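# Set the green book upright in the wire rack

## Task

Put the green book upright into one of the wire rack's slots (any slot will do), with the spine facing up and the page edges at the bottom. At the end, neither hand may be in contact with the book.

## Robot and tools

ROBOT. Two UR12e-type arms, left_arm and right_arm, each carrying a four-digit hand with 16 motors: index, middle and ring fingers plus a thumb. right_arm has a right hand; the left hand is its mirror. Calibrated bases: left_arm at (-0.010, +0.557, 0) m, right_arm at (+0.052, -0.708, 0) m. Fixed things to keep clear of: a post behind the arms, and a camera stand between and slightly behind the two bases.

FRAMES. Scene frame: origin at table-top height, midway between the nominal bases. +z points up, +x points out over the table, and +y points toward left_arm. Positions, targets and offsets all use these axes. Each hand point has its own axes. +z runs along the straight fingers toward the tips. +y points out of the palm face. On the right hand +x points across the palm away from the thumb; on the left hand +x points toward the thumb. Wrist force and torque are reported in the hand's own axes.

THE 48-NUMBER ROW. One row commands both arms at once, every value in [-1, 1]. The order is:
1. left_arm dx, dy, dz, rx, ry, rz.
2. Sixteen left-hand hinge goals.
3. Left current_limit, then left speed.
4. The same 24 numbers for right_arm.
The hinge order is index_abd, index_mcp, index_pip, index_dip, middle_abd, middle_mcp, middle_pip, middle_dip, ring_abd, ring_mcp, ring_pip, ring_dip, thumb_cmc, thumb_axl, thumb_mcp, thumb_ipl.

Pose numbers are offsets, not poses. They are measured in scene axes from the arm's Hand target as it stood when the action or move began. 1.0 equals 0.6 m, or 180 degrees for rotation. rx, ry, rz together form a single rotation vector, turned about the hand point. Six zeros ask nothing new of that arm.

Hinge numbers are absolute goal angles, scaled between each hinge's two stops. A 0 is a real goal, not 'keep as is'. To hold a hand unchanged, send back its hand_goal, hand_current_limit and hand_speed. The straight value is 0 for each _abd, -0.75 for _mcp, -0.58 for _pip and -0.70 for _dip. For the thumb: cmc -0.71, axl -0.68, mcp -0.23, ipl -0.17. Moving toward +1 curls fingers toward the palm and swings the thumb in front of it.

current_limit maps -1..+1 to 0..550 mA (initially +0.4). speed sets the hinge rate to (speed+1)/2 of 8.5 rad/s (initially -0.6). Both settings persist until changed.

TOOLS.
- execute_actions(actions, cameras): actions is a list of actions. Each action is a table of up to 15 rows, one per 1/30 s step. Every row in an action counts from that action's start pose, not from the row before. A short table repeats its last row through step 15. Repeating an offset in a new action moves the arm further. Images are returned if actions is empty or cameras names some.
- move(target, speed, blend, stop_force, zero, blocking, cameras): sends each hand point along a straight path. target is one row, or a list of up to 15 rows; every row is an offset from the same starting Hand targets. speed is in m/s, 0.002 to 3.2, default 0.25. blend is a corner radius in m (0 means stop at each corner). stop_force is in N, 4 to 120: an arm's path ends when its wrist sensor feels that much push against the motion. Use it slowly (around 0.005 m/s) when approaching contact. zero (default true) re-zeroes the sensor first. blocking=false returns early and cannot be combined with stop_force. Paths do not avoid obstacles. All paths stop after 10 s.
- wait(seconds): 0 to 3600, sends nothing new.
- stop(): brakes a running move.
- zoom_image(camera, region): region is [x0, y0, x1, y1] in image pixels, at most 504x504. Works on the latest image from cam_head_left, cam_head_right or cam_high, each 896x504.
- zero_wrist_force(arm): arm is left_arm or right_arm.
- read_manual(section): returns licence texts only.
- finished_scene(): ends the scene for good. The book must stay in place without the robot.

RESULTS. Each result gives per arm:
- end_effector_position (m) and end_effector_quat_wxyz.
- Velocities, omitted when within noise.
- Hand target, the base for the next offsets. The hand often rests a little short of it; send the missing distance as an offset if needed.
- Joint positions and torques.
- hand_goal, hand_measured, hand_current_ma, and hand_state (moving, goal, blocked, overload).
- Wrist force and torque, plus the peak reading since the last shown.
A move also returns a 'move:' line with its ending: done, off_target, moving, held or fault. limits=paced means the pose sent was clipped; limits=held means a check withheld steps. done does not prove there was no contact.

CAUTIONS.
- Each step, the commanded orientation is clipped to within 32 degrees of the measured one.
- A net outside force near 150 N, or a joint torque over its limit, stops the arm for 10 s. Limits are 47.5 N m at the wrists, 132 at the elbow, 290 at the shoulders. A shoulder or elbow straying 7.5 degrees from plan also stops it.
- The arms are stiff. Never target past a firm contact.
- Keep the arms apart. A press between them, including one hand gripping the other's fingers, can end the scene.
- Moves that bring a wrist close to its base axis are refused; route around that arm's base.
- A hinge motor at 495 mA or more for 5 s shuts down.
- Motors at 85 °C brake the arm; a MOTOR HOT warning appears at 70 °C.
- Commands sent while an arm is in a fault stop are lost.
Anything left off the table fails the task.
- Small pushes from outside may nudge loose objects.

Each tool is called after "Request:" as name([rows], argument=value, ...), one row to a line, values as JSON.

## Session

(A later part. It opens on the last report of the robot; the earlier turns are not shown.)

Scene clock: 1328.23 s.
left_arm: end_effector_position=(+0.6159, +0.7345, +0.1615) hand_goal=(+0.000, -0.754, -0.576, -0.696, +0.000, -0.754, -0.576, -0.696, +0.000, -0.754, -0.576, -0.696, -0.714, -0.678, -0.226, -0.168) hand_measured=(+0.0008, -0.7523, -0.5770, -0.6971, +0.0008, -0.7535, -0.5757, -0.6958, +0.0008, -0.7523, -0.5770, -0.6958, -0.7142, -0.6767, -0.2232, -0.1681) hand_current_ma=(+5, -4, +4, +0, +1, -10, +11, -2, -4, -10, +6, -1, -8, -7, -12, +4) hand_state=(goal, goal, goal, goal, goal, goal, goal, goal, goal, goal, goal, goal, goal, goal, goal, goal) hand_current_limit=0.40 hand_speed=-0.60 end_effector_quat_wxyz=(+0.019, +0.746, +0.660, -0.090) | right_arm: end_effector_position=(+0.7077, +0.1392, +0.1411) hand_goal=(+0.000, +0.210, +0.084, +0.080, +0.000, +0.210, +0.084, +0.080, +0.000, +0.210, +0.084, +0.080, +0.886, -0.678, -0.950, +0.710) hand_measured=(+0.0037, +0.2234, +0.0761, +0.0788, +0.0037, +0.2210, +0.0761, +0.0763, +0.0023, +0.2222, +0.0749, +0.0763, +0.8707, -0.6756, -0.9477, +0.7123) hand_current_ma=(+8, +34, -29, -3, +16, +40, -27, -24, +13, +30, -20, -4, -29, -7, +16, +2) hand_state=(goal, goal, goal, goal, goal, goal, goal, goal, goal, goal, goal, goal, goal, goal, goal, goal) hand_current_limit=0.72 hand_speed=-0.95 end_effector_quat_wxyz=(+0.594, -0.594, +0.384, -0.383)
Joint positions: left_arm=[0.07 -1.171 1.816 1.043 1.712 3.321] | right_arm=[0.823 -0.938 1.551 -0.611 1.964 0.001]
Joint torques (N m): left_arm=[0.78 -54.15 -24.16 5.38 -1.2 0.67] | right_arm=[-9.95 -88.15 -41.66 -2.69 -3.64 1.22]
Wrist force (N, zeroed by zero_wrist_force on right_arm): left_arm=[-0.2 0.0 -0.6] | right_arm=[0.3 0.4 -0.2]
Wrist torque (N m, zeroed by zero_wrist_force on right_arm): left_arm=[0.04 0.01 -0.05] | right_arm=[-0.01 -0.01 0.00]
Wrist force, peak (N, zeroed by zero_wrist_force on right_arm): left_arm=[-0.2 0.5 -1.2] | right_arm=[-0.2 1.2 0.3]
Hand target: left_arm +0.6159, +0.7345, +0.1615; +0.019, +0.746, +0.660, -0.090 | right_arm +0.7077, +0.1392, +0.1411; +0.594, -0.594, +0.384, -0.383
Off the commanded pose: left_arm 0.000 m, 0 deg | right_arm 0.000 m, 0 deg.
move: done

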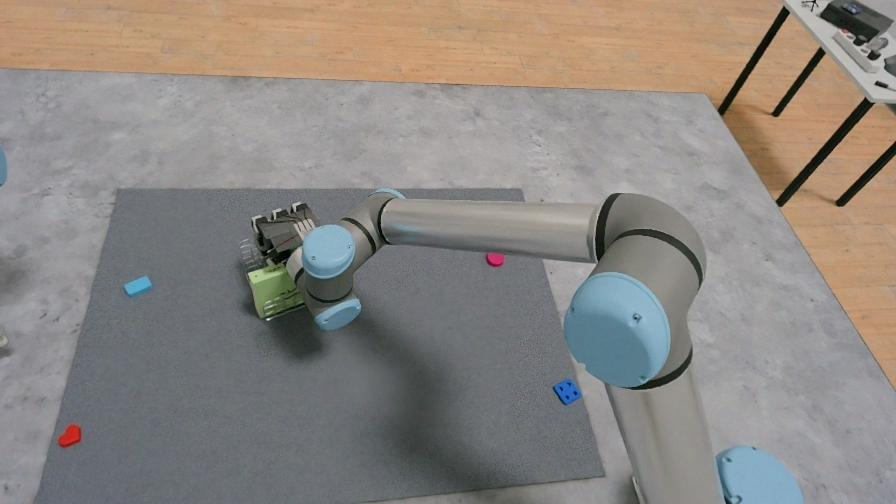

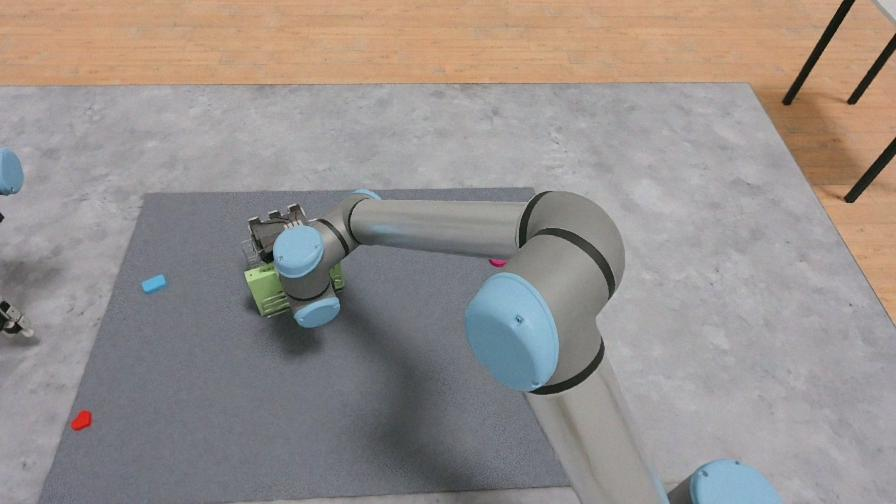

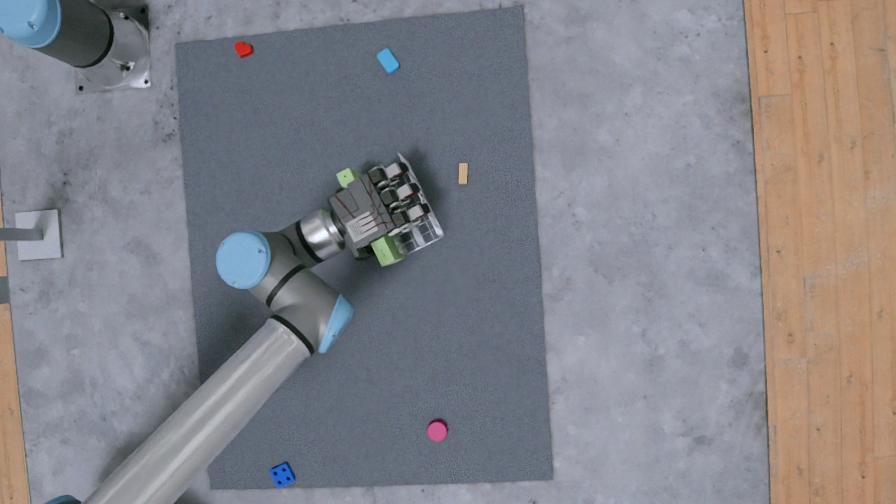

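Request:
move([
  [0,0,0,0,0,0,0,-0.754,-0.576,-0.696,0,-0.754,-0.576,-0.696,0,-0.754,-0.576,-0.696,-0.714,-0.678,-0.226,-0.168,0.4,-0.6,0,0,0,0,0,0,0,0.165,0.085,0.08,0,0.165,0.085,0.08,0,0.165,0.085,0.08,0.886,-0.678,-0.95,0.67,0.2,-0.93],
  [0,0,0,0,0,0,0,-0.754,-0.576,-0.696,0,-0.754,-0.576,-0.696,0,-0.754,-0.576,-0.696,-0.714,-0.678,-0.226,-0.168,0.4,-0.6,0,0,0.08,0,0,0,0,0.165,0.085,0.08,0,0.165,0.085,0.08,0,0.165,0.085,0.08,0.886,-0.678,-0.95,0.67,0.2,-0.93],
  [0,0,0,0,0,0,0,-0.754,-0.576,-0.696,0,-0.754,-0.576,-0.696,0,-0.754,-0.576,-0.696,-0.714,-0.678,-0.226,-0.168,0.4,-0.6,0,0,0.3,0,0,0,0,0.165,0.085,0.08,0,0.165,0.085,0.08,0,0.165,0.085,0.08,0.886,-0.678,-0.95,0.67,0.2,-0.93],
], cameras=["cam_head_right","cam_high","cam_head_left"], speed=[0.05,0.04,0.12], blend=[0,0.005,0])

Request:
zoom_image(camera="cam_high", region=[320, 150, 460, 290])

Request:
zoom_image(camera="cam_head_left", region=[225, 210, 355, 330])

Scene clock: 1346.77 s.
left_arm: end_effector_position=(+0.6159, +0.7345, +0.1615) hand_goal=(+0.000, -0.754, -0.576, -0.696, +0.000, -0.754, -0.576, -0.696, +0.000, -0.754, -0.576, -0.696, -0.714, -0.678, -0.226, -0.168) hand_measured=(+0.0008, -0.7535, -0.5770, -0.6958, -0.0007, -0.7535, -0.5770, -0.6958, +0.0008, -0.7535, -0.5770, -0.6945, -0.7142, -0.6777, -0.2242, -0.1681) hand_current_ma=(+17, +14, -4, -8, +10, -12, +10, -11, +6, -20, +8, +5, +14, +4, -18, +9) hand_state=(goal, goal, goal, goal, goal, goal, goal, goal, goal, goal, goal, goal, goal, goal, goal, goal) hand_current_limit=0.40 hand_speed=-0.60 end_effector_quat_wxyz=(+0.019, +0.746, +0.660, -0.090) | right_arm: end_effector_position=(+0.7077, +0.1392, +0.3210) hand_goal=(+0.000, +0.164, +0.084, +0.080, +0.000, +0.164, +0.084, +0.080, +0.000, +0.164, +0.084, +0.080, +0.886, -0.678, -0.950, +0.670) hand_measured=(+0.0023, +0.1787, +0.0761, +0.0788, +0.0037, +0.1763, +0.0761, +0.0750, +0.0023, +0.1763, +0.0761, +0.0750, +0.8707, -0.6756, -0.9487, +0.6732) hand_current_ma=(-2, +44, -20, -1, +2, +26, -5, -23, +14, +33, -24, -2, -36, +6, +5, +3) hand_state=(goal, goal, goal, goal, goal, goal, goal, goal, goal, goal, goal, goal, goal, goal, goal, goal) hand_current_limit=0.20 hand_speed=-0.93 end_effector_quat_wxyz=(+0.594, -0.594, +0.384, -0.383)
Joint positions: left_arm=[0.07 -1.171 1.816 1.043 1.712 3.321] | right_arm=[0.823 -1.074 1.419 -0.344 1.964 0.001]
Joint torques (N m): left_arm=[2.03 -55.49 -23.6 5.4 -1.03 0.63] | right_arm=[-1.14 -89.36 -50.63 0.54 -0.94 4.16]
Wrist force (N, zeroed by zero_wrist_force on right_arm): left_arm=[-0.3 0.1 -0.5] | right_arm=[-0.1 -0.1 0.3]
Wrist torque (N m, zeroed by zero_wrist_force on right_arm): left_arm=[0.06 0.01 -0.07] | right_arm=[-0.15 0.03 -0.03]
Wrist force, peak (N, zeroed by zero_wrist_force on right_arm): left_arm=[-0.4 0.1 -1.2] | right_arm=[-0.3 0.5 0.6]
Hand target: left_arm +0.6159, +0.7345, +0.1615; +0.019, +0.746, +0.660, -0.090 | right_arm +0.7077, +0.1392, +0.3211; +0.594, -0.594, +0.384, -0.383
Off the commanded pose: left_arm 0.000 m, 0 deg | right_arm 0.000 m, 0 deg.
move: done

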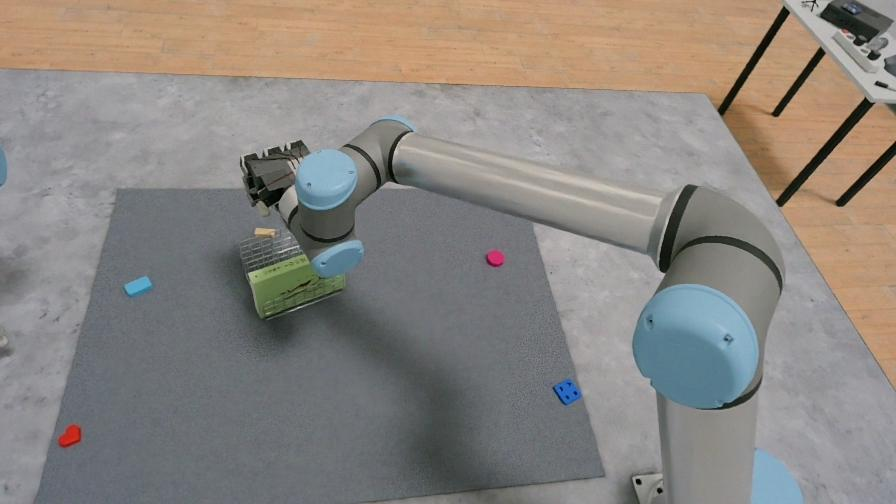

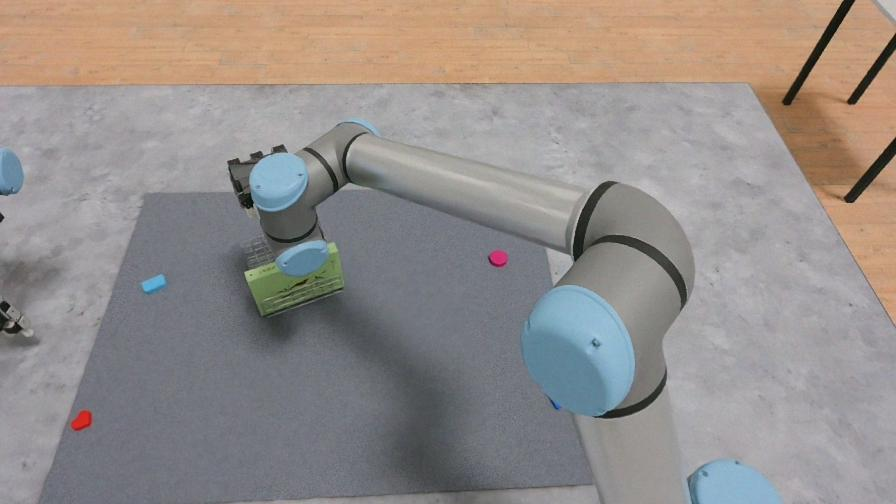

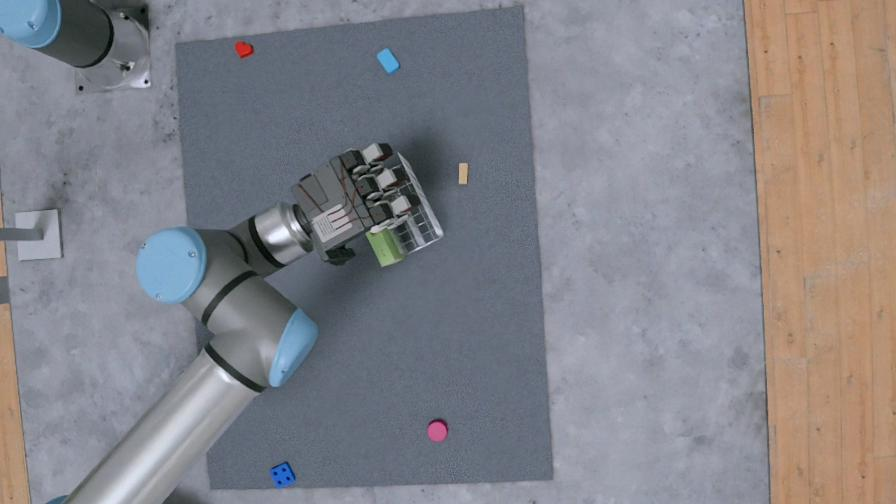

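Scaled by 3.600 from the camera's image (finer frame: 1280x720).

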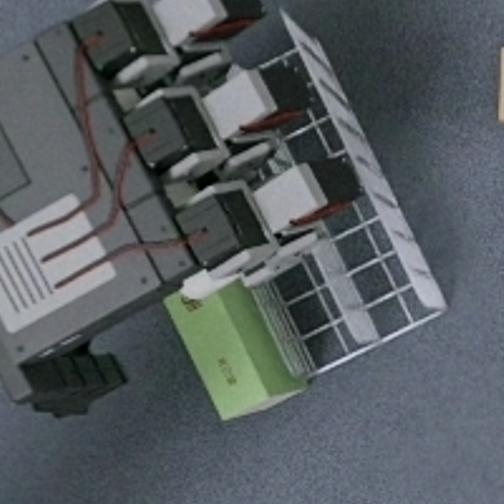

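Scaled by 3.877 from the camera's image (finer frame: 1280x720).

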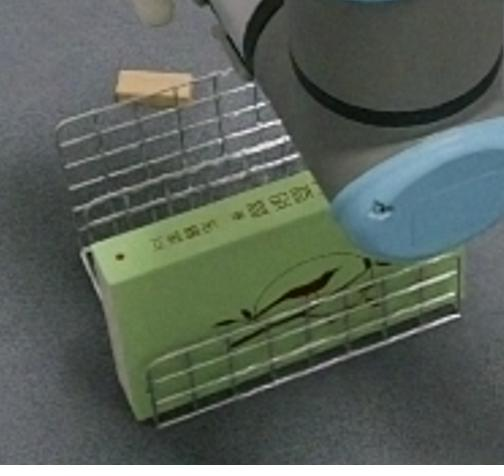

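Request:
finished_scene()

The scene is finished: the task was done.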